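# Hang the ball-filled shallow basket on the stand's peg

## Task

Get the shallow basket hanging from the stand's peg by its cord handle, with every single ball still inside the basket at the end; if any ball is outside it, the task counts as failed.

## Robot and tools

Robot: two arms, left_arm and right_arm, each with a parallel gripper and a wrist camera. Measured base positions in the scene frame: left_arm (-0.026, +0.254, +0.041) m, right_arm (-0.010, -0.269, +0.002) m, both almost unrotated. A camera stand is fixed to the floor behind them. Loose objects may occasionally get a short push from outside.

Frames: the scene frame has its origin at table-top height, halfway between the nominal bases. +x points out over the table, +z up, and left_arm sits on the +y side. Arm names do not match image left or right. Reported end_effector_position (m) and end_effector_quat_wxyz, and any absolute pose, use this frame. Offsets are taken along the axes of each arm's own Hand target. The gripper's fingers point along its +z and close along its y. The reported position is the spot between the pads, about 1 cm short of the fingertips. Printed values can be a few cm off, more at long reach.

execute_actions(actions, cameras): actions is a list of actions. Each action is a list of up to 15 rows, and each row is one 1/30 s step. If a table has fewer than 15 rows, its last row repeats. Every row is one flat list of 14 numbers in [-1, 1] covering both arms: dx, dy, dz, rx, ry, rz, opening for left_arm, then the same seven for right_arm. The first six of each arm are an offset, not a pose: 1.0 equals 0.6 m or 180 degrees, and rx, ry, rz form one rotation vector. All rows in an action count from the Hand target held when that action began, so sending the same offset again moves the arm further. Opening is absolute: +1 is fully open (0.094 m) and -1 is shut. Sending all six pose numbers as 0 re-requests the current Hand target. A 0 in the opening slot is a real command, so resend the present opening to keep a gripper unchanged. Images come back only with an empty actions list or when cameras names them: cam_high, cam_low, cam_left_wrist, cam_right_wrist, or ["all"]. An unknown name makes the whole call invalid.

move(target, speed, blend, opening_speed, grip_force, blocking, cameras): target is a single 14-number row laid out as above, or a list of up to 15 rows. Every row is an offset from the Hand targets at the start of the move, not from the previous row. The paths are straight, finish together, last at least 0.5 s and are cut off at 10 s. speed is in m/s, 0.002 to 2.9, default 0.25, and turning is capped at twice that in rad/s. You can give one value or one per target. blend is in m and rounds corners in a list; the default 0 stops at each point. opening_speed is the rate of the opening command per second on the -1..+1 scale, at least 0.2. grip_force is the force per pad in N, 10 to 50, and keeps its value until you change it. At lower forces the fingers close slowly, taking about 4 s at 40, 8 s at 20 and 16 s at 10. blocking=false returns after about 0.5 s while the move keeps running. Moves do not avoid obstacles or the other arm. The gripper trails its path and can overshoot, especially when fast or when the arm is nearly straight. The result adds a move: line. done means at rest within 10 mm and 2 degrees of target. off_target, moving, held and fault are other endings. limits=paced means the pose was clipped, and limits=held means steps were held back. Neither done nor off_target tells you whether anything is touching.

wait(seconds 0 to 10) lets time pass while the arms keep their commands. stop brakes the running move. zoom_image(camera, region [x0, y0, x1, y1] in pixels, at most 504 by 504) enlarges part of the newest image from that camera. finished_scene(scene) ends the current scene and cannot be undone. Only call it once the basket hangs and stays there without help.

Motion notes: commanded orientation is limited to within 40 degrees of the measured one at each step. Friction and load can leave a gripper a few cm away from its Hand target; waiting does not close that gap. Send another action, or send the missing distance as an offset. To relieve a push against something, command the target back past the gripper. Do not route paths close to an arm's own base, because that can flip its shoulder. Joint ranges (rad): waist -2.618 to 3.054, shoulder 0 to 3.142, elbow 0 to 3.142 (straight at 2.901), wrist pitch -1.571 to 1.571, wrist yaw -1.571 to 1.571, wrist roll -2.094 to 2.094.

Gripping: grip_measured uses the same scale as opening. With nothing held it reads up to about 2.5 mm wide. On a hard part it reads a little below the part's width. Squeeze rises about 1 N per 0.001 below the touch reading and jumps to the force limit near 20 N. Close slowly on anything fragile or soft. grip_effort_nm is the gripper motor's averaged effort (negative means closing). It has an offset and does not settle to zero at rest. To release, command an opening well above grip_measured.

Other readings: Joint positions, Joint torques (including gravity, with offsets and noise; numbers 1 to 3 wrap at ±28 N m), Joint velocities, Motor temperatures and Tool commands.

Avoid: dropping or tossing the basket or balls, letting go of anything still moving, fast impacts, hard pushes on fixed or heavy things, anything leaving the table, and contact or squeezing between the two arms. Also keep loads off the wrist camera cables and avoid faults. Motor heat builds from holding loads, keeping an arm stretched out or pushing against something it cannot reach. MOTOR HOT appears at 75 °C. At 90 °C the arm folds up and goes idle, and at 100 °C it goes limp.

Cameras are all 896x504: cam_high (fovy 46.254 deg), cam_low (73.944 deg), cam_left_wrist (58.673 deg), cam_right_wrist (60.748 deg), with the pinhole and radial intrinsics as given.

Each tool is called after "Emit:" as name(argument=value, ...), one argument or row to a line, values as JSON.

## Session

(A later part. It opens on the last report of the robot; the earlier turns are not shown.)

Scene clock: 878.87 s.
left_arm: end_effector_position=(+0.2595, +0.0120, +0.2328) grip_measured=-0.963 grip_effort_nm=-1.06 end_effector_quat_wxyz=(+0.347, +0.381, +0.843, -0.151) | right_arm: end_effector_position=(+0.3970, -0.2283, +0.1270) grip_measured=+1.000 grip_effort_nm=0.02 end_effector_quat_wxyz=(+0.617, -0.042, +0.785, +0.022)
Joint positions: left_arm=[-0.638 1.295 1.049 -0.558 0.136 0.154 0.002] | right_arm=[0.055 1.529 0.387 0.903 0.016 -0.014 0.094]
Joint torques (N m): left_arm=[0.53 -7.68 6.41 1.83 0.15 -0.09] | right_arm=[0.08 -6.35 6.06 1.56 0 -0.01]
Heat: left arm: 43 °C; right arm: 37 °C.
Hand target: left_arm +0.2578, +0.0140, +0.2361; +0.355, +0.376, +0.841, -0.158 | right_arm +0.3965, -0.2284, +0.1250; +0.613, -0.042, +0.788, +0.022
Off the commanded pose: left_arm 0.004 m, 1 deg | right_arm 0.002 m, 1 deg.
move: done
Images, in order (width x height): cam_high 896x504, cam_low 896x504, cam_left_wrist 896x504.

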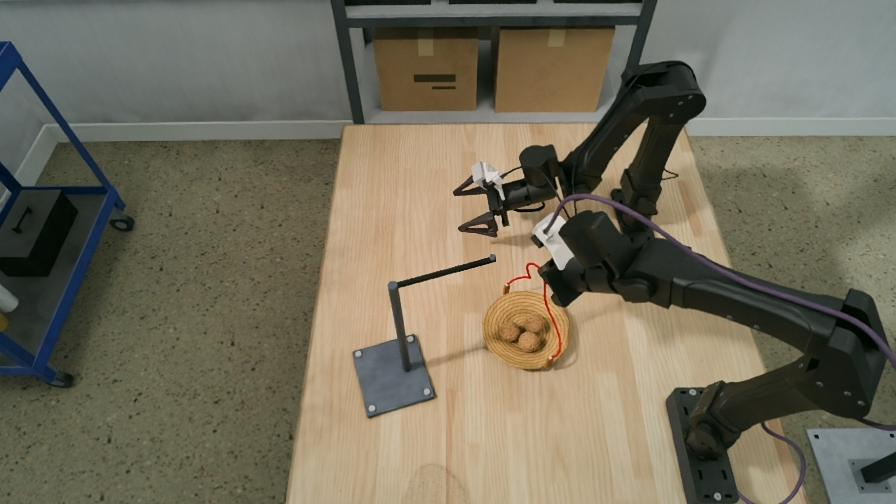

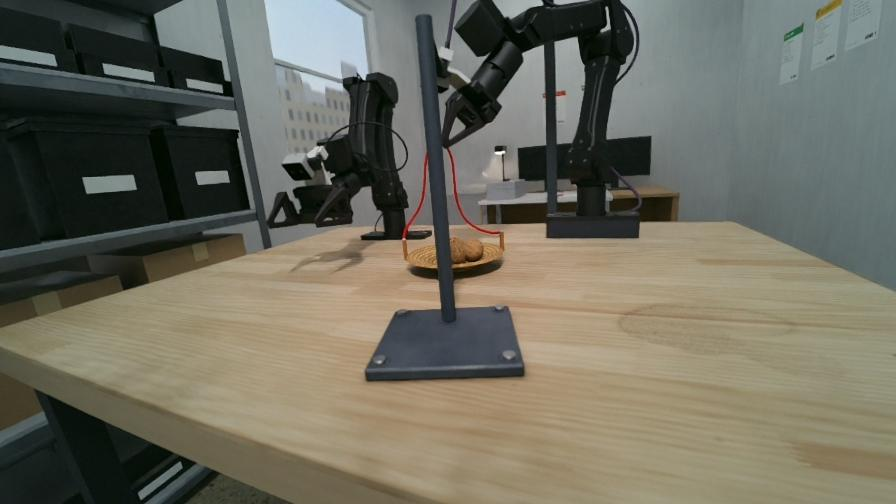

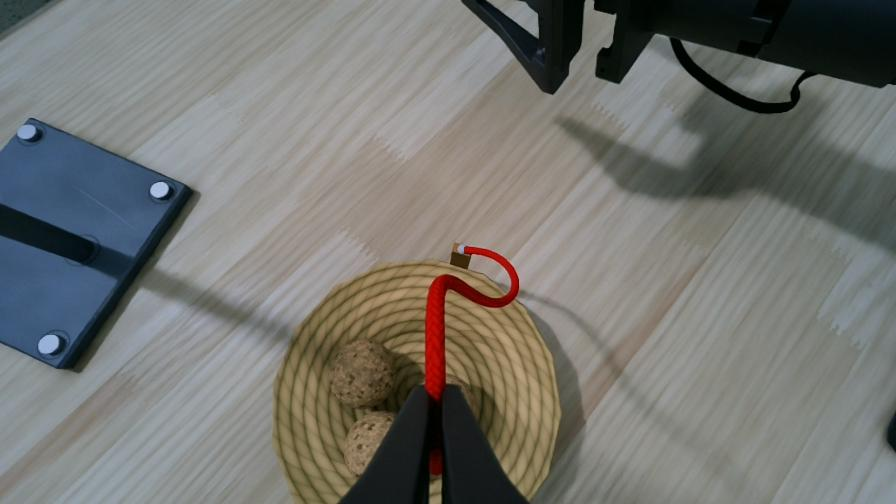

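Emit:
move(
  target=[-0.0295,0,-0.0295,0,0,0,-1,0,0,0,0,0,0,1],
  speed=0.05,
  cameras=["cam_high","cam_low"],
)

Emit:
zoom_image(
  camera="cam_low",
  region=[370, 90, 550, 290],
)

Emit:
zoom_image(
  camera="cam_high",
  region=[440, 220, 620, 390],
)

Scene clock: 886.00 s.
left_arm: end_effector_position=(+0.2586, +0.0125, +0.2461) grip_measured=-0.963 grip_effort_nm=-1.05 end_effector_quat_wxyz=(+0.345, +0.381, +0.844, -0.151) | right_arm: end_effector_position=(+0.3970, -0.2283, +0.1270) grip_measured=+1.000 grip_effort_nm=0.02 end_effector_quat_wxyz=(+0.617, -0.042, +0.785, +0.022)
Joint positions: left_arm=[-0.638 1.295 1.105 -0.618 0.136 0.153 0.002] | right_arm=[0.055 1.529 0.387 0.903 0.016 -0.014 0.094]
Joint torques (N m): left_arm=[0.53 -7.42 10.11 1.38 0.18 -0.07] | right_arm=[0.05 -6.41 6.05 1.56 0.01 -0.02]
Heat: left arm: 43 °C; right arm: 37 °C.
Hand target: left_arm +0.2575, +0.0142, +0.2611; +0.355, +0.376, +0.841, -0.158 | right_arm +0.3965, -0.2284, +0.1250; +0.613, -0.042, +0.788, +0.022
Off the commanded pose: left_arm 0.015 m, 2 deg | right_arm 0.002 m, 1 deg.
move: off_target (left_arm)
Images, in order (width x height): cam_high 896x504, cam_low 896x504.

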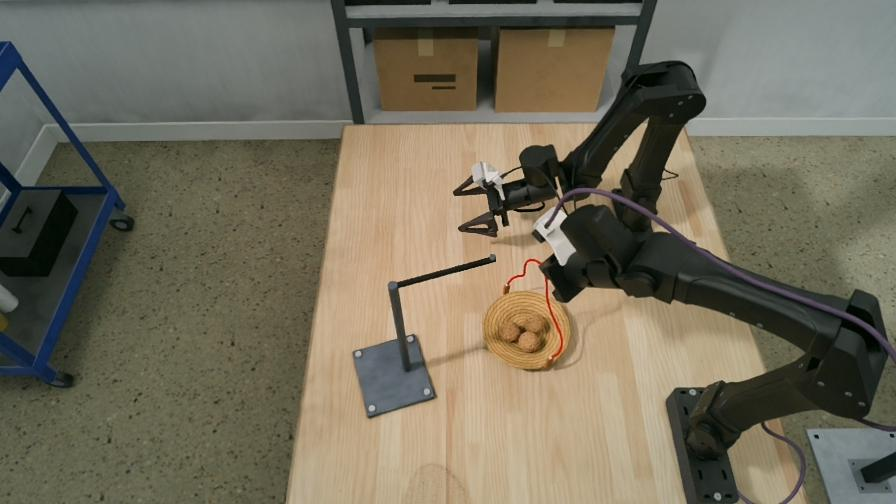

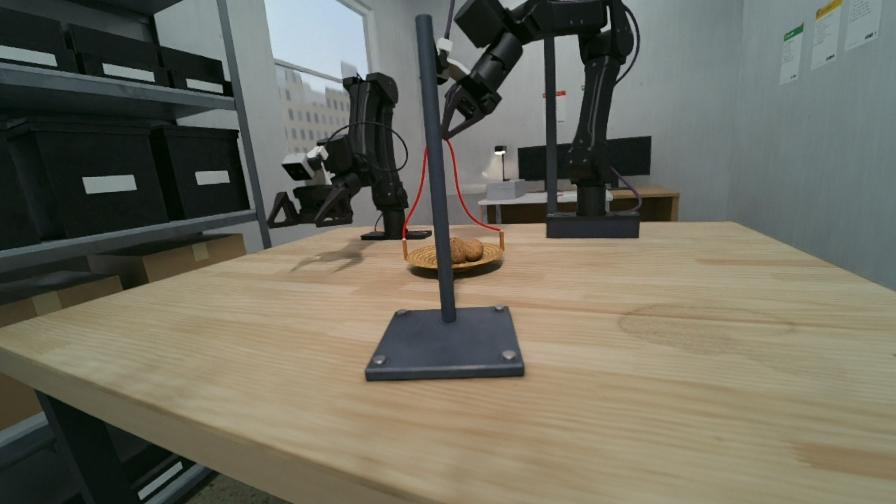

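Scaled by 2.520 from the camera's 896x504 image, which has a finer 1280x720 frame.

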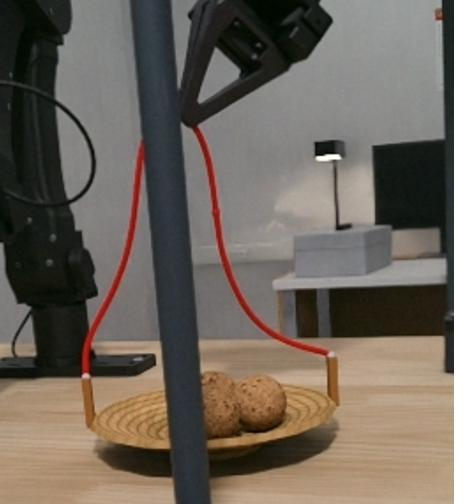

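Scaled by 2.800 from the camera's 896x504 image, which has a finer 1280x720 frame.

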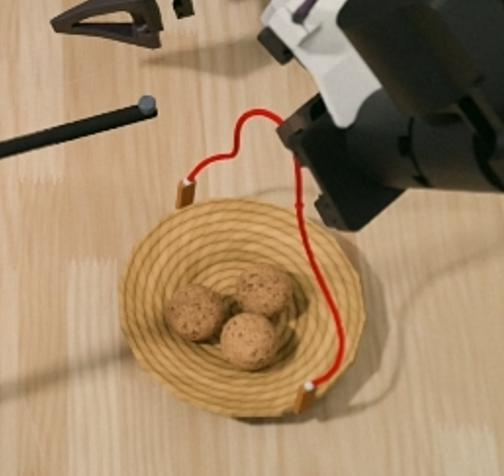

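Emit:
move(
  target=[-0.0295,0,-0.0295,0,0,0,-1,0,0,0,0,0,0,1],
  speed=0.03,
  cameras=["cam_high","cam_low"],
)

Emit:
zoom_image(
  camera="cam_low",
  region=[370, 90, 550, 290],
)

Emit:
zoom_image(
  camera="cam_high",
  region=[440, 220, 620, 390],
)

Scene clock: 892.77 s.
left_arm: end_effector_position=(+0.2572, +0.0135, +0.2736) grip_measured=-0.963 grip_effort_nm=-1.06 end_effector_quat_wxyz=(+0.348, +0.381, +0.843, -0.152) | right_arm: end_effector_position=(+0.3970, -0.2283, +0.1270) grip_measured=+1.000 grip_effort_nm=0.02 end_effector_quat_wxyz=(+0.617, -0.042, +0.785, +0.022)
Joint positions: left_arm=[-0.638 1.295 1.211 -0.718 0.136 0.153 0.002] | right_arm=[0.055 1.529 0.387 0.903 0.016 -0.014 0.094]
Joint torques (N m): left_arm=[0.53 -6.08 10.35 1.46 0.17 -0.07] | right_arm=[0.06 -6.39 6.05 1.56 0 -0.02]
Heat: left arm: 45 °C; right arm: 37 °C.
Hand target: left_arm +0.2573, +0.0144, +0.2861; +0.355, +0.376, +0.841, -0.158 | right_arm +0.3965, -0.2284, +0.1250; +0.613, -0.042, +0.788, +0.022
Off the commanded pose: left_arm 0.013 m, 1 deg | right_arm 0.002 m, 1 deg.
move: off_target (left_arm)
Images, in order (width x height): cam_high 896x504, cam_low 896x504.

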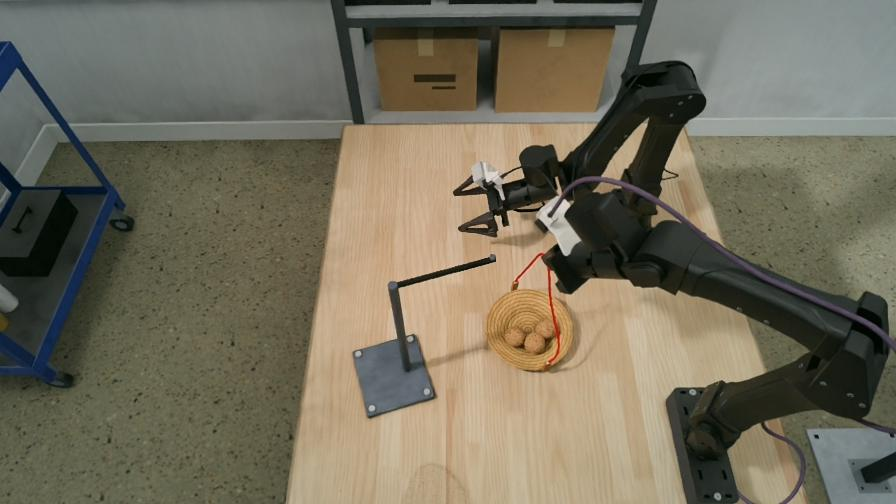

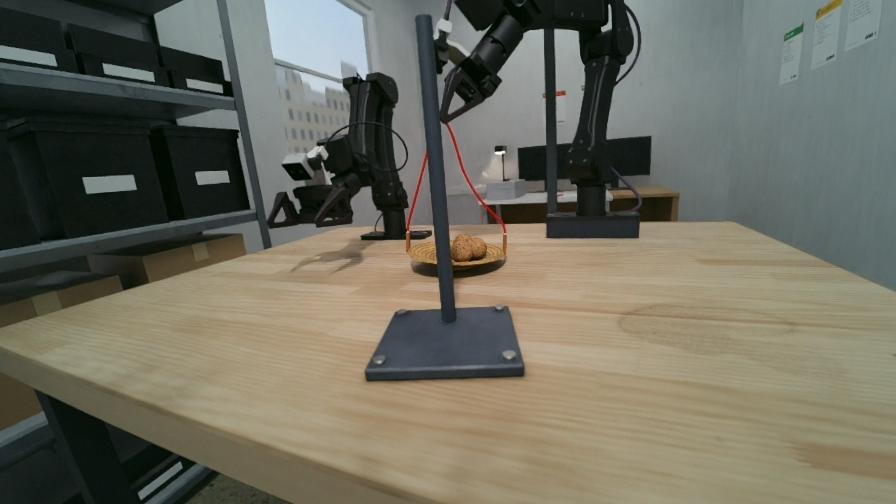

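Scaled by 2.520 from the camera's 896x504 image, which has a finer 1280x720 frame.

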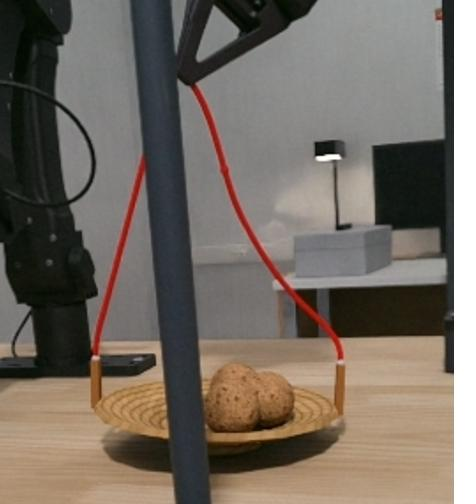

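Scaled by 2.800 from the camera's 896x504 image, which has a finer 1280x720 frame.

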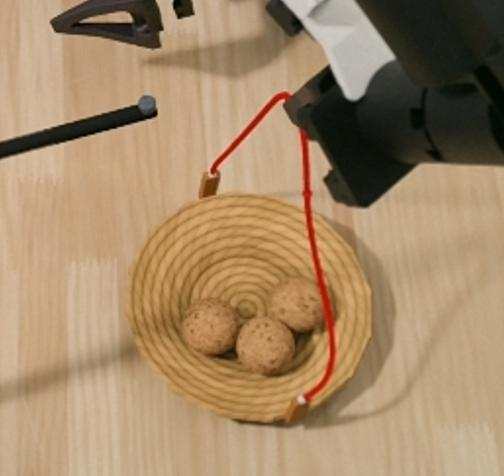

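Emit:
move(
  target=[-0.0354,0,-0.0354,0,0,0,-1,0,0,0,0,0,0,1],
  speed=0.03,
  cameras=["cam_high","cam_low"],
)

Emit:
zoom_image(
  camera="cam_low",
  region=[370, 70, 550, 290],
)

Emit:
zoom_image(
  camera="cam_high",
  region=[440, 220, 620, 390],
)

Scene clock: 900.60 s.
left_arm: end_effector_position=(+0.2518, +0.0176, +0.3035) grip_measured=-0.963 grip_effort_nm=-1.05 end_effector_quat_wxyz=(+0.343, +0.381, +0.845, -0.151) | right_arm: end_effector_position=(+0.3970, -0.2283, +0.1270) grip_measured=+1.000 grip_effort_nm=0.02 end_effector_quat_wxyz=(+0.617, -0.042, +0.785, +0.022)
Joint positions: left_arm=[-0.638 1.303 1.345 -0.855 0.136 0.153 0.002] | right_arm=[0.055 1.529 0.387 0.903 0.016 -0.014 0.094]
Joint torques (N m): left_arm=[0.55 -4.19 10.81 1.65 0.18 -0.07] | right_arm=[0.08 -6.37 6.02 1.56 0.01 -0.01]
Heat: left arm: 45 °C; right arm: 37 °C.
Hand target: left_arm +0.2571, +0.0146, +0.3161; +0.355, +0.376, +0.841, -0.158 | right_arm +0.3965, -0.2284, +0.1250; +0.613, -0.042, +0.788, +0.022
Off the commanded pose: left_arm 0.014 m, 2 deg | right_arm 0.002 m, 1 deg.
move: off_target (left_arm)
Images, in order (width x height): cam_high 896x504, cam_low 896x504.

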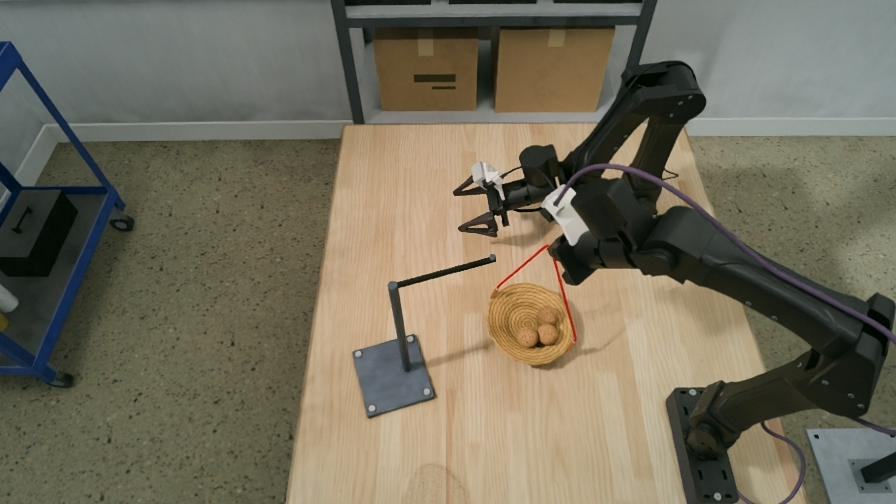

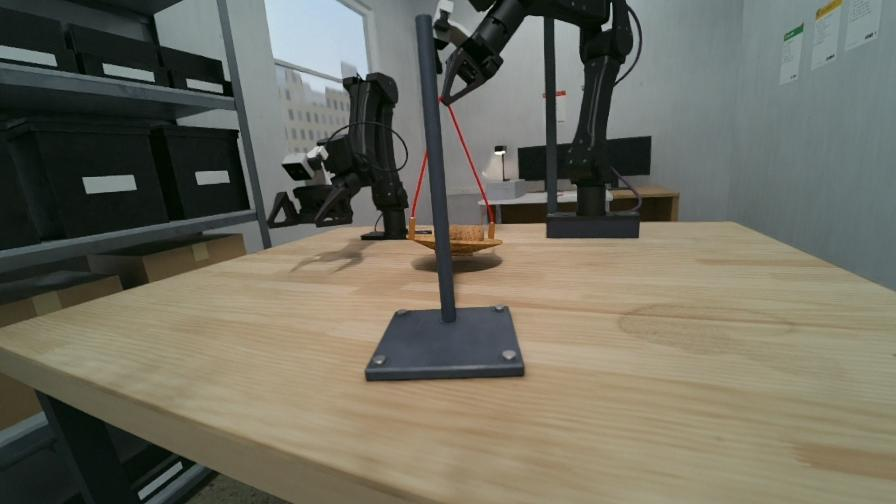

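Scaled by 2.291 from the camera's 896x504 image, which has a finer 1280x720 frame.

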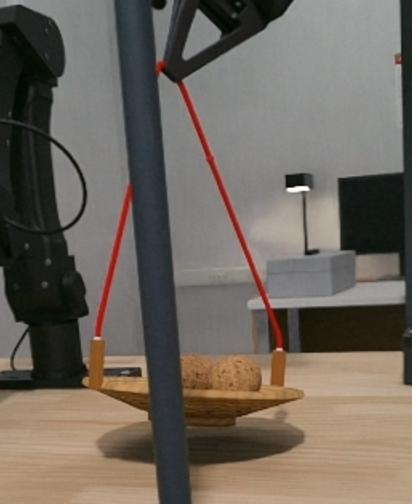

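Scaled by 2.800 from the camera's 896x504 image, which has a finer 1280x720 frame.

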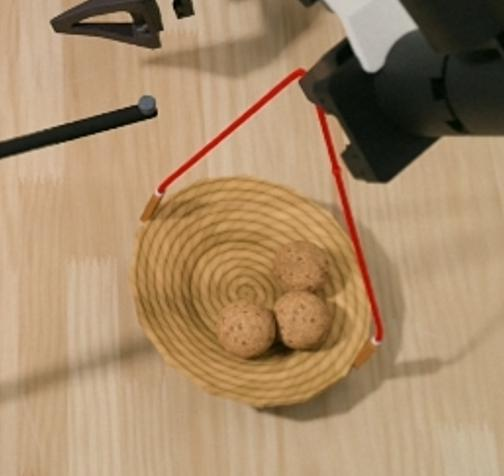

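Emit:
move(
  target=[-0.110,0.025,-0.076,0,-0.028,0,-1,0,0,0,0,0,0,1],
  speed=0.06,
  cameras=["cam_high","cam_low","cam_left_wrist","cam_right_wrist"],
)

Emit:
zoom_image(
  camera="cam_high",
  region=[380, 190, 620, 370],
)

Scene clock: 934.67 s.
left_arm: end_effector_position=(+0.2736, +0.0167, +0.3843) grip_measured=-0.963 grip_effort_nm=-1.05 end_effector_quat_wxyz=(+0.380, +0.366, +0.832, -0.169) | right_arm: end_effector_position=(+0.3970, -0.2283, +0.1270) grip_measured=+1.000 grip_effort_nm=0.02 end_effector_quat_wxyz=(+0.617, -0.042, +0.785, +0.022)
Joint positions: left_arm=[-0.583 1.413 1.709 -1.023 0.186 0.16 0.002] | right_arm=[0.055 1.529 0.387 0.903 0.016 -0.014 0.094]
Joint torques (N m): left_arm=[0.58 -4.68 10.02 1.82 0.24 0.09] | right_arm=[0.1 -6.38 6.06 1.55 0.01 -0.01]
Heat: left arm: 46 °C; right arm: 37 °C.
Hand target: left_arm +0.2771, +0.0146, +0.3954; +0.392, +0.369, +0.825, -0.174 | right_arm +0.3965, -0.2284, +0.1250; +0.613, -0.042, +0.788, +0.022
Off the commanded pose: left_arm 0.012 m, 2 deg | right_arm 0.002 m, 1 deg.
move: off_target (left_arm)

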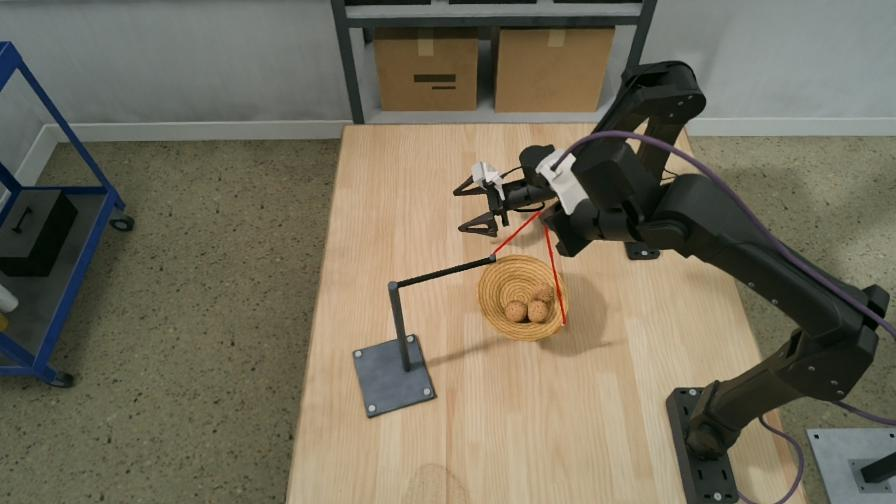

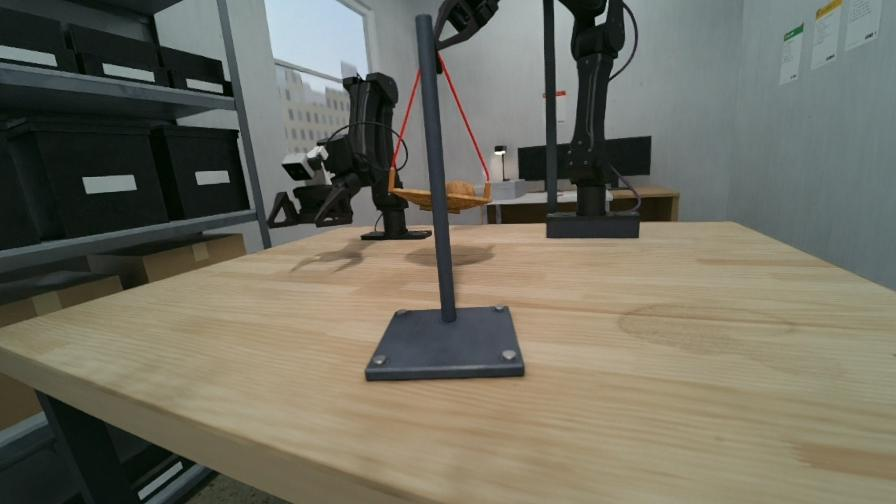

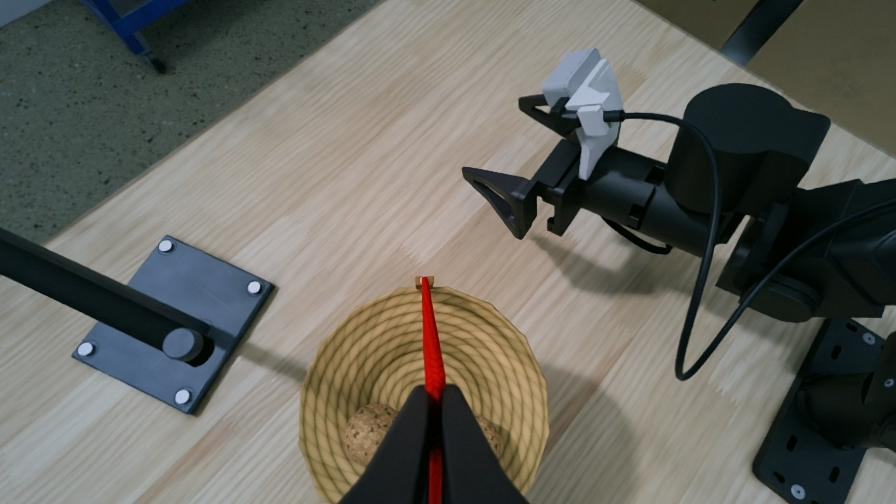

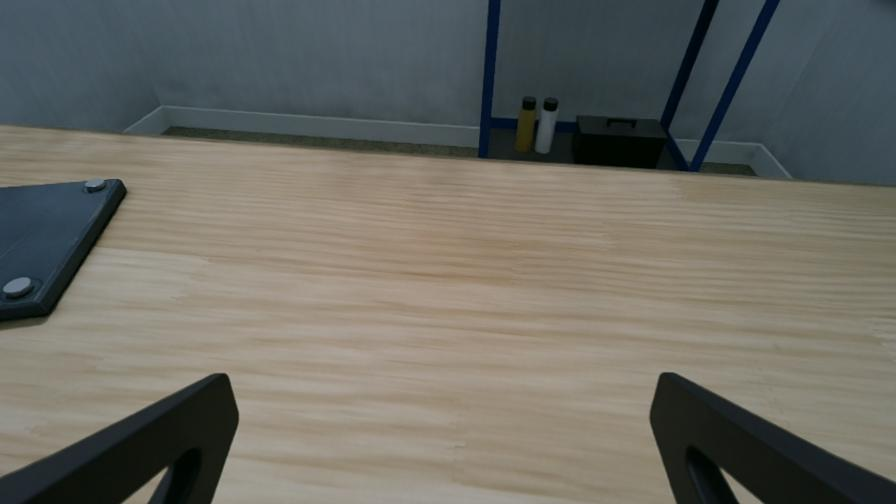

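Scaled by 2.100 from the camera's 896x504 image, which has a finer 1280x720 frame.

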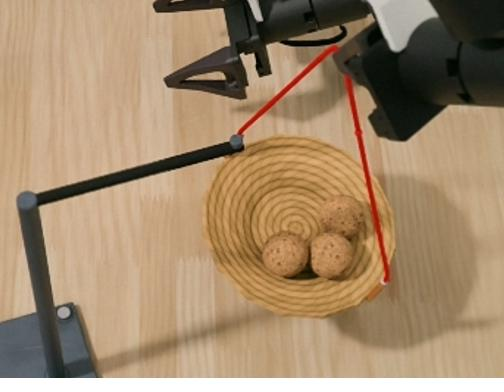

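Emit:
move(
  target=[-0.0072,0.0463,-0.0083,0,0,0,-1,0,0,0,0,0,0,1],
  speed=0.05,
  cameras=["cam_high","cam_low","cam_left_wrist"],
)

Emit:
zoom_image(
  camera="cam_high",
  region=[380, 170, 620, 350],
)

Scene clock: 957.77 s.
left_arm: end_effector_position=(+0.2936, +0.0366, +0.3909) grip_measured=-0.963 grip_effort_nm=-1.05 end_effector_quat_wxyz=(+0.380, +0.364, +0.833, -0.169) | right_arm: end_effector_position=(+0.3970, -0.2283, +0.1270) grip_measured=+1.000 grip_effort_nm=0.02 end_effector_quat_wxyz=(+0.617, -0.042, +0.785, +0.022)
Joint positions: left_arm=[-0.475 1.458 1.782 -1.068 0.265 0.231 0.002] | right_arm=[0.055 1.529 0.387 0.903 0.016 -0.014 0.094]
Joint torques (N m): left_arm=[0.38 -4.9 10.04 1.76 0.26 0.08] | right_arm=[0.03 -6.38 6.12 1.56 0.02 -0.02]
Heat: left arm: 45 °C; right arm: 37 °C.
Hand target: left_arm +0.2970, +0.0339, +0.4018; +0.392, +0.369, +0.825, -0.174 | right_arm +0.3965, -0.2284, +0.1250; +0.613, -0.042, +0.788, +0.022
Off the commanded pose: left_arm 0.012 m, 2 deg | right_arm 0.002 m, 1 deg.
move: off_target (left_arm)
Images, in order (width x height): cam_high 896x504, cam_low 896x504, cam_left_wrist 896x504.

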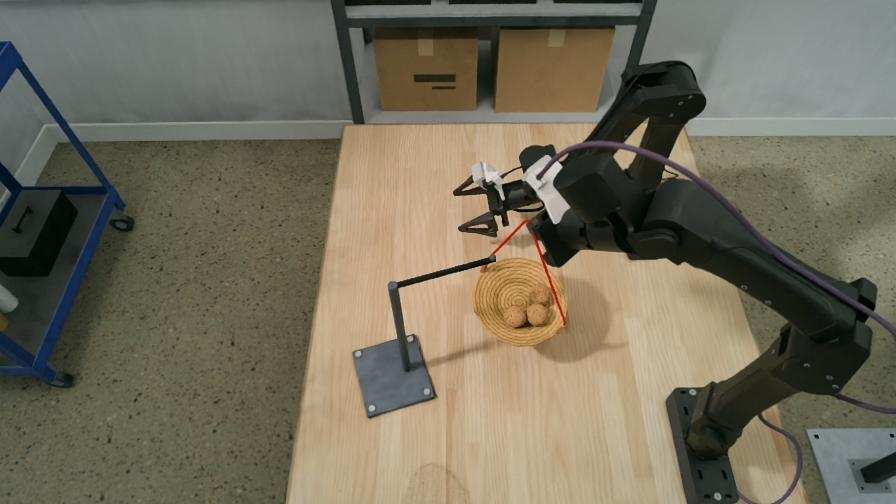

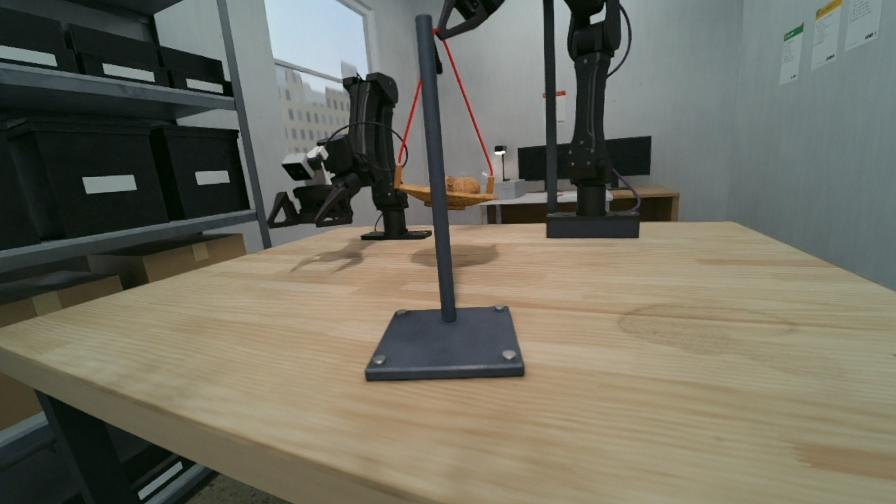

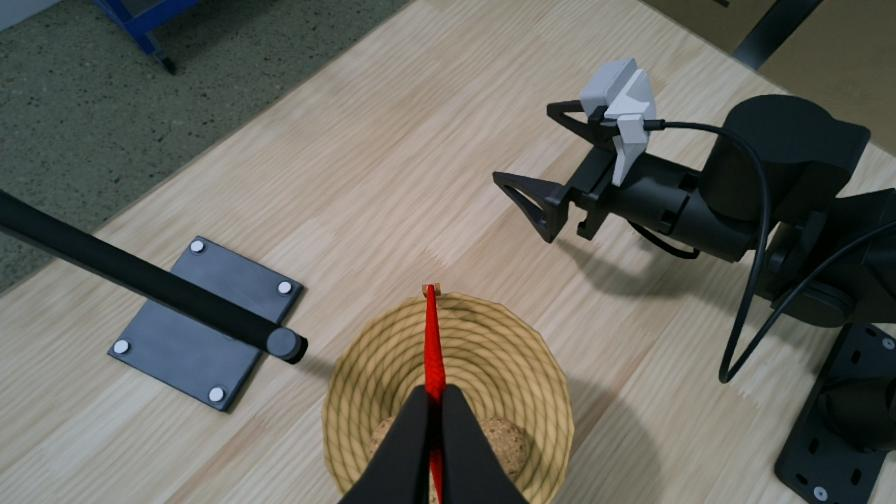

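Scaled by 2.100 from the camera's 896x504 image, which has a finer 1280x720 frame.

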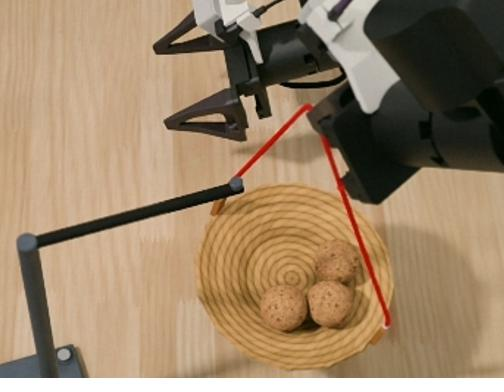

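Emit:
move(
  target=[-0.0249,0.0928,0.0306,0,0,0,-1,0,0,0,0,0,0,1],
  speed=0.05,
  cameras=["cam_high","cam_low","cam_left_wrist"],
)

Emit:
zoom_image(
  camera="cam_high",
  region=[380, 170, 620, 350],
)

Emit:
zoom_image(
  camera="cam_low",
  region=[350, 0, 550, 240],
)

Scene clock: 982.27 s.
left_arm: end_effector_position=(+0.3510, +0.0561, +0.3934) grip_measured=-0.963 grip_effort_nm=-1.06 end_effector_quat_wxyz=(+0.383, +0.363, +0.833, -0.167) | right_arm: end_effector_position=(+0.3970, -0.2283, +0.1270) grip_measured=+1.000 grip_effort_nm=0.02 end_effector_quat_wxyz=(+0.617, -0.042, +0.785, +0.022)
Joint positions: left_arm=[-0.331 1.637 1.97 -1.104 0.365 0.333 0.002] | right_arm=[0.055 1.529 0.387 0.903 0.016 -0.014 0.094]
Joint torques (N m): left_arm=[0.47 -6.57 9.88 1.68 0.39 0.09] | right_arm=[0.08 -6.39 6.06 1.56 0.02 -0.02]
Heat: left arm: 45 °C; right arm: 37 °C.
Hand target: left_arm +0.3542, +0.0534, +0.4019; +0.392, +0.369, +0.825, -0.174 | right_arm +0.3965, -0.2284, +0.1250; +0.613, -0.042, +0.788, +0.022
Off the commanded pose: left_arm 0.009 m, 2 deg | right_arm 0.002 m, 1 deg.
move: done
Images, in order (width x height): cam_high 896x504, cam_low 896x504, cam_left_wrist 896x504.

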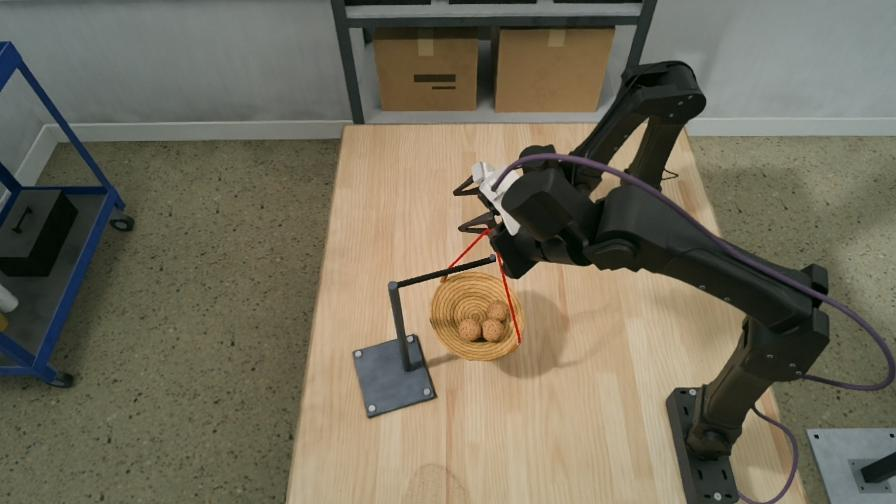

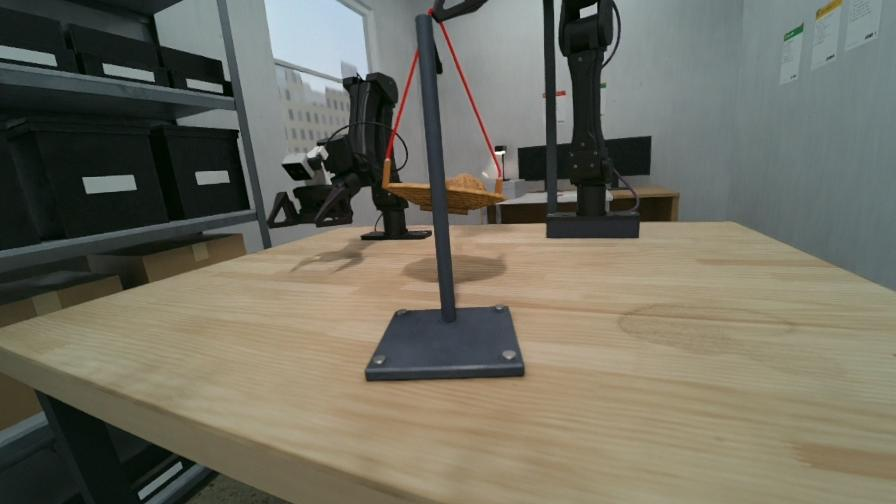

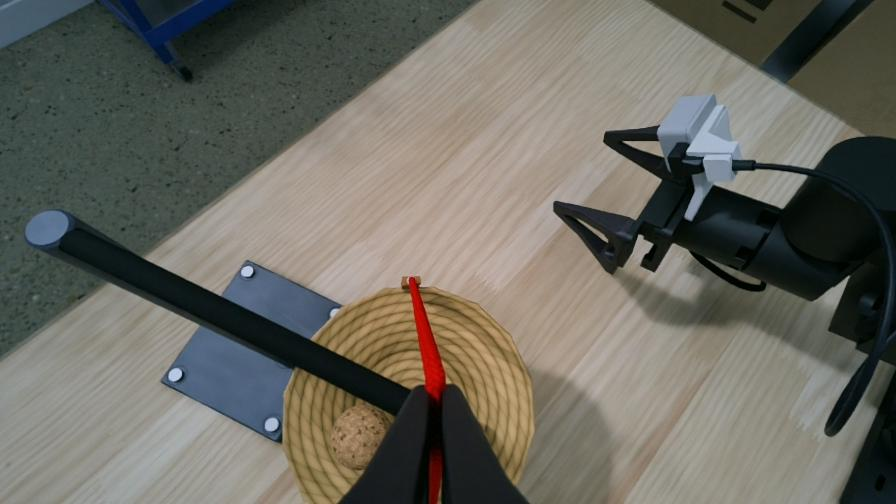

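Scaled by 2.100 from the camera's 896x504 image, which has a finer 1280x720 frame.

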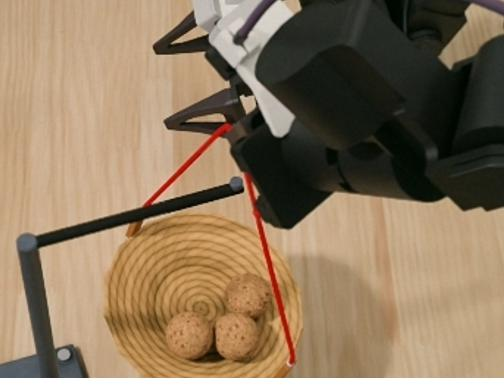

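Scaled by 2.100 from the camera's 896x504 image, which has a finer 1280x720 frame.

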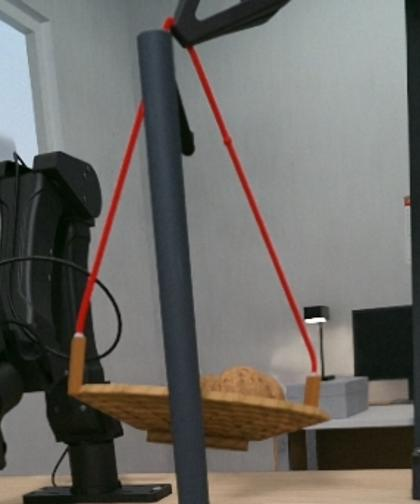

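Emit:
move(
  target=[-0.0226,0.0844,0.0278,0,0,0,-1,0,0,0,0,0,0,1],
  speed=0.05,
  cameras=["cam_high","cam_low","cam_left_wrist"],
)

Emit:
zoom_image(
  camera="cam_high",
  region=[360, 170, 600, 350],
)

Emit:
zoom_image(
  camera="cam_low",
  region=[350, 0, 550, 240],
)

Scene clock: 997.13 s.
left_arm: end_effector_position=(+0.4023, +0.0736, +0.3971) grip_measured=-0.963 grip_effort_nm=-1.05 end_effector_quat_wxyz=(+0.386, +0.363, +0.832, -0.167) | right_arm: end_effector_position=(+0.3970, -0.2283, +0.1270) grip_measured=+1.000 grip_effort_nm=0.02 end_effector_quat_wxyz=(+0.617, -0.042, +0.785, +0.022)
Joint positions: left_arm=[-0.234 1.845 2.244 -1.192 0.434 0.407 0.002] | right_arm=[0.055 1.529 0.387 0.903 0.016 -0.014 0.094]
Joint torques (N m): left_arm=[0.47 -8.1 9.47 1.63 0.44 0.09] | right_arm=[0.08 -6.38 6.08 1.57 0.01 -0.02]
Heat: left arm: 47 °C; right arm: 37 °C.
Hand target: left_arm +0.4063, +0.0712, +0.4020; +0.392, +0.369, +0.825, -0.174 | right_arm +0.3965, -0.2284, +0.1250; +0.613, -0.042, +0.788, +0.022
Off the commanded pose: left_arm 0.007 m, 1 deg | right_arm 0.002 m, 1 deg.
move: done
Images, in order (width x height): cam_high 896x504, cam_low 896x504, cam_left_wrist 896x504.

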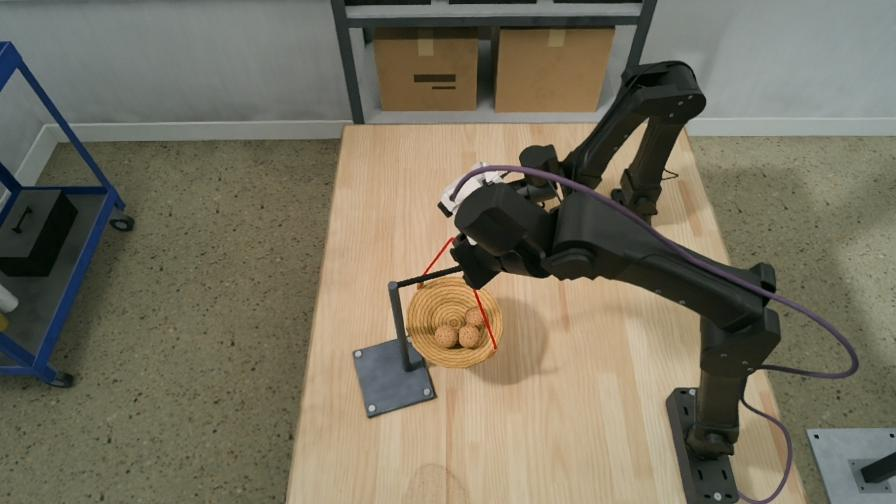

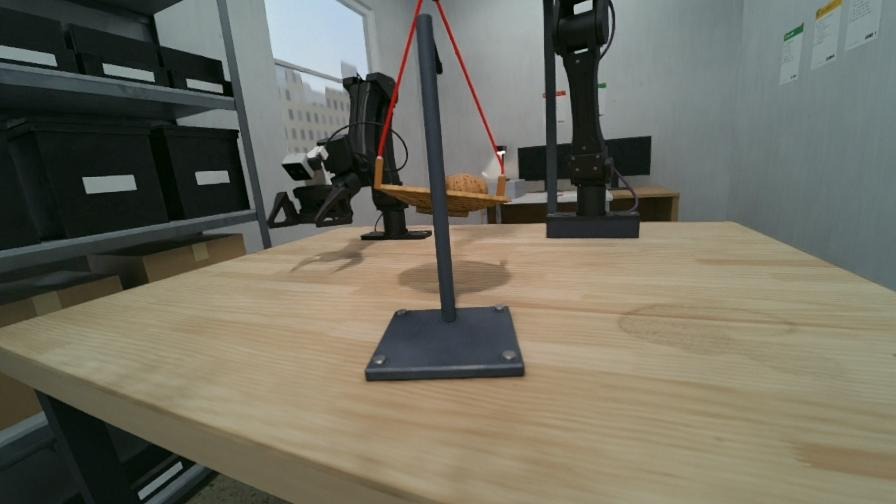

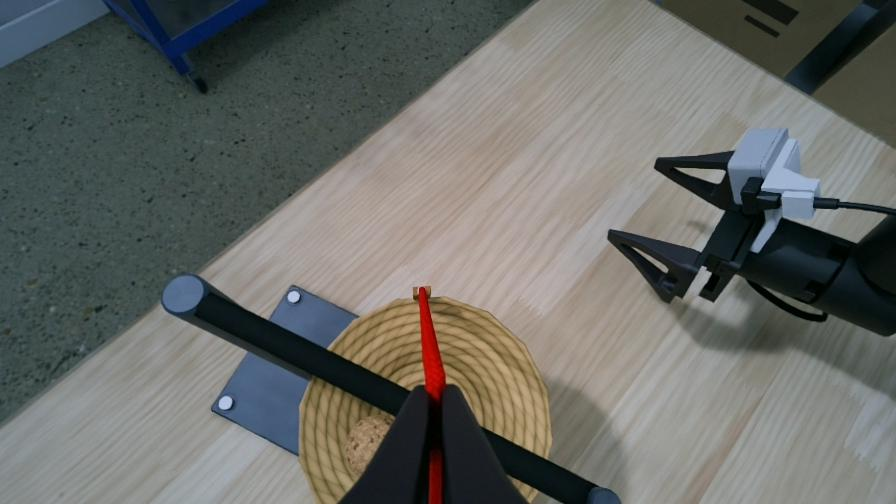

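Scaled by 2.100 from the camera's 896x504 image, which has a finer 1280x720 frame.

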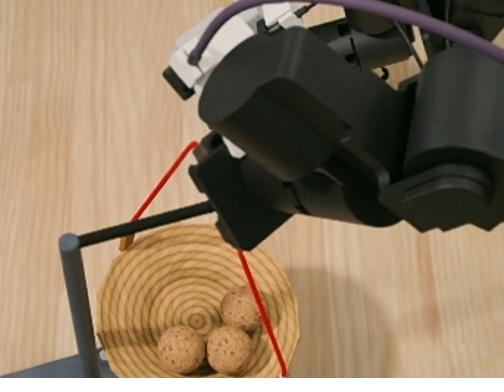

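Scaled by 2.100 from the camera's 896x504 image, which has a finer 1280x720 frame.

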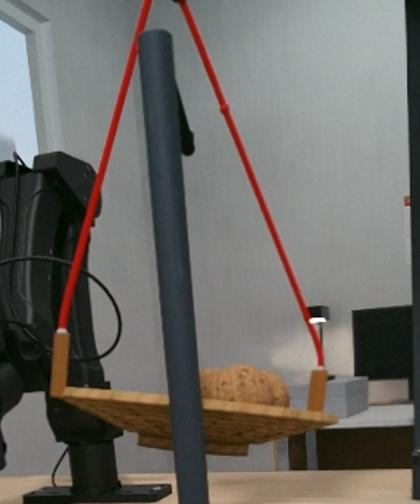

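Emit:
move(
  target=[0.0388,0,0.0317,0,0,0,-1,0,0,0,0,0,0,1],
  speed=0.04,
  cameras=["cam_high","cam_low","cam_left_wrist"],
)

Emit:
zoom_image(
  camera="cam_left_wrist",
  region=[300, 280, 620, 504],
)

Emit:
zoom_image(
  camera="cam_low",
  region=[350, 0, 550, 240],
)

Scene clock: 1006.40 s.
left_arm: end_effector_position=(+0.4100, +0.0714, +0.3498) grip_measured=-0.963 grip_effort_nm=-1.05 end_effector_quat_wxyz=(+0.360, +0.362, +0.843, -0.172) | right_arm: end_effector_position=(+0.3970, -0.2283, +0.1270) grip_measured=+1.000 grip_effort_nm=0.02 end_effector_quat_wxyz=(+0.617, -0.042, +0.785, +0.022)
Joint positions: left_arm=[-0.234 1.821 2.035 -1.065 0.436 0.41 0.002] | right_arm=[0.055 1.529 0.387 0.903 0.016 -0.014 0.094]
Joint torques (N m): left_arm=[0.46 -14.61 6.28 1.99 0.43 0.08] | right_arm=[0.05 -6.37 6.02 1.55 0.01 -0.02]
Heat: left arm: 48 °C; right arm: 37 °C.
Hand target: left_arm +0.4063, +0.0713, +0.3718; +0.392, +0.369, +0.825, -0.174 | right_arm +0.3965, -0.2284, +0.1250; +0.613, -0.042, +0.788, +0.022
Off the commanded pose: left_arm 0.022 m, 4 deg | right_arm 0.002 m, 1 deg.
move: off_target (left_arm)
Images, in order (width x height): cam_high 896x504, cam_low 896x504, cam_left_wrist 896x504.

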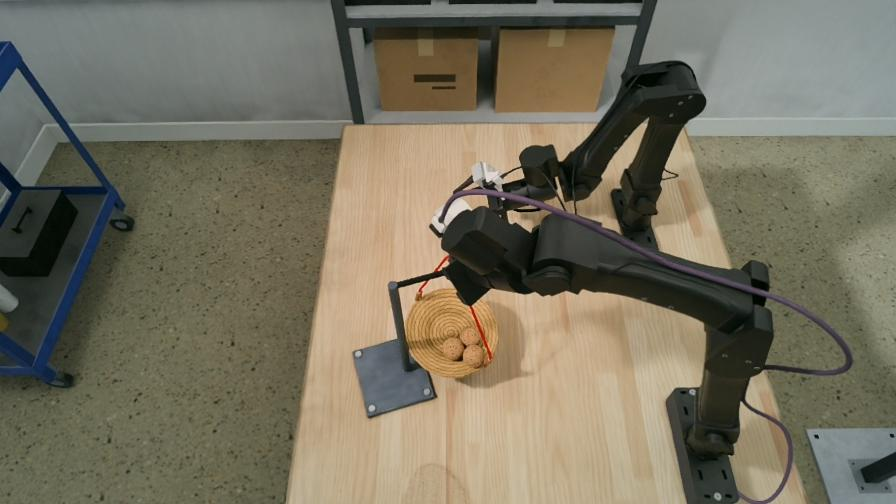

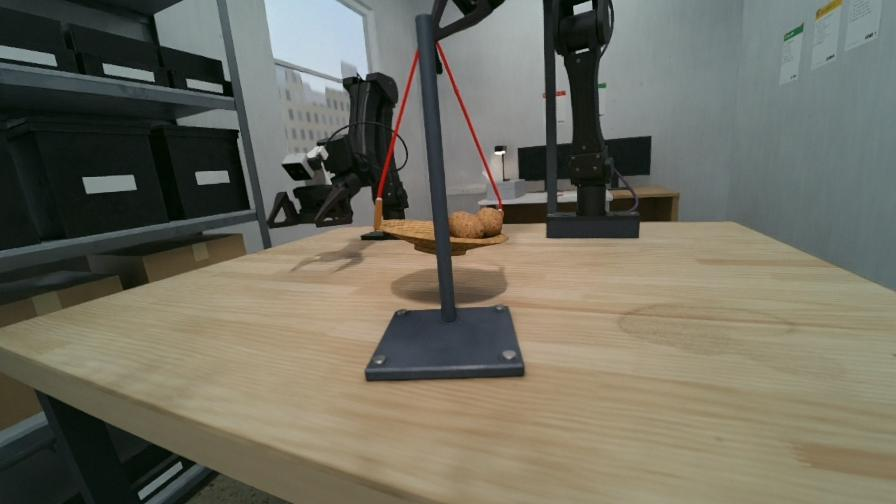

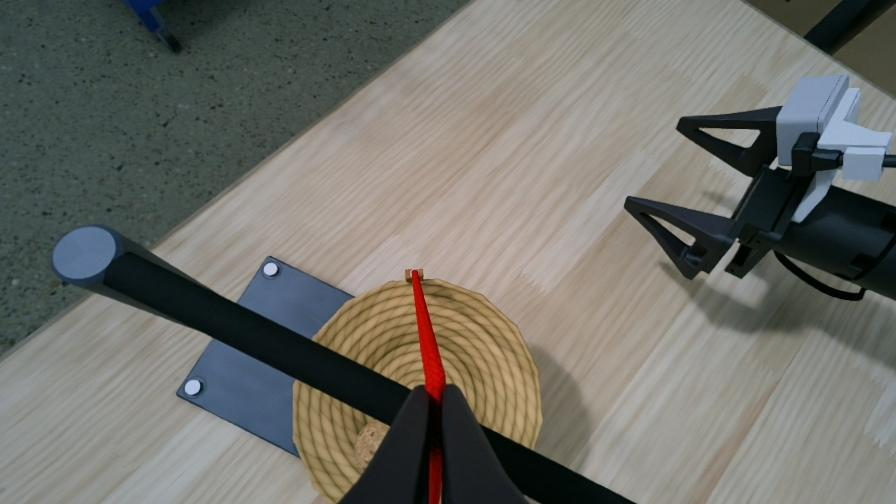

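Scaled by 1.575 from the camera's 896x504 image, which has a finer 1280x720 frame.

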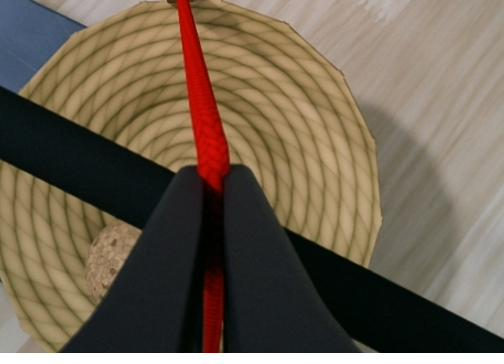

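Scaled by 2.100 from the camera's 896x504 image, which has a finer 1280x720 frame.

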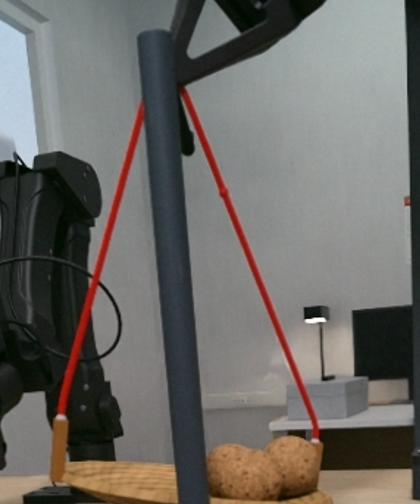

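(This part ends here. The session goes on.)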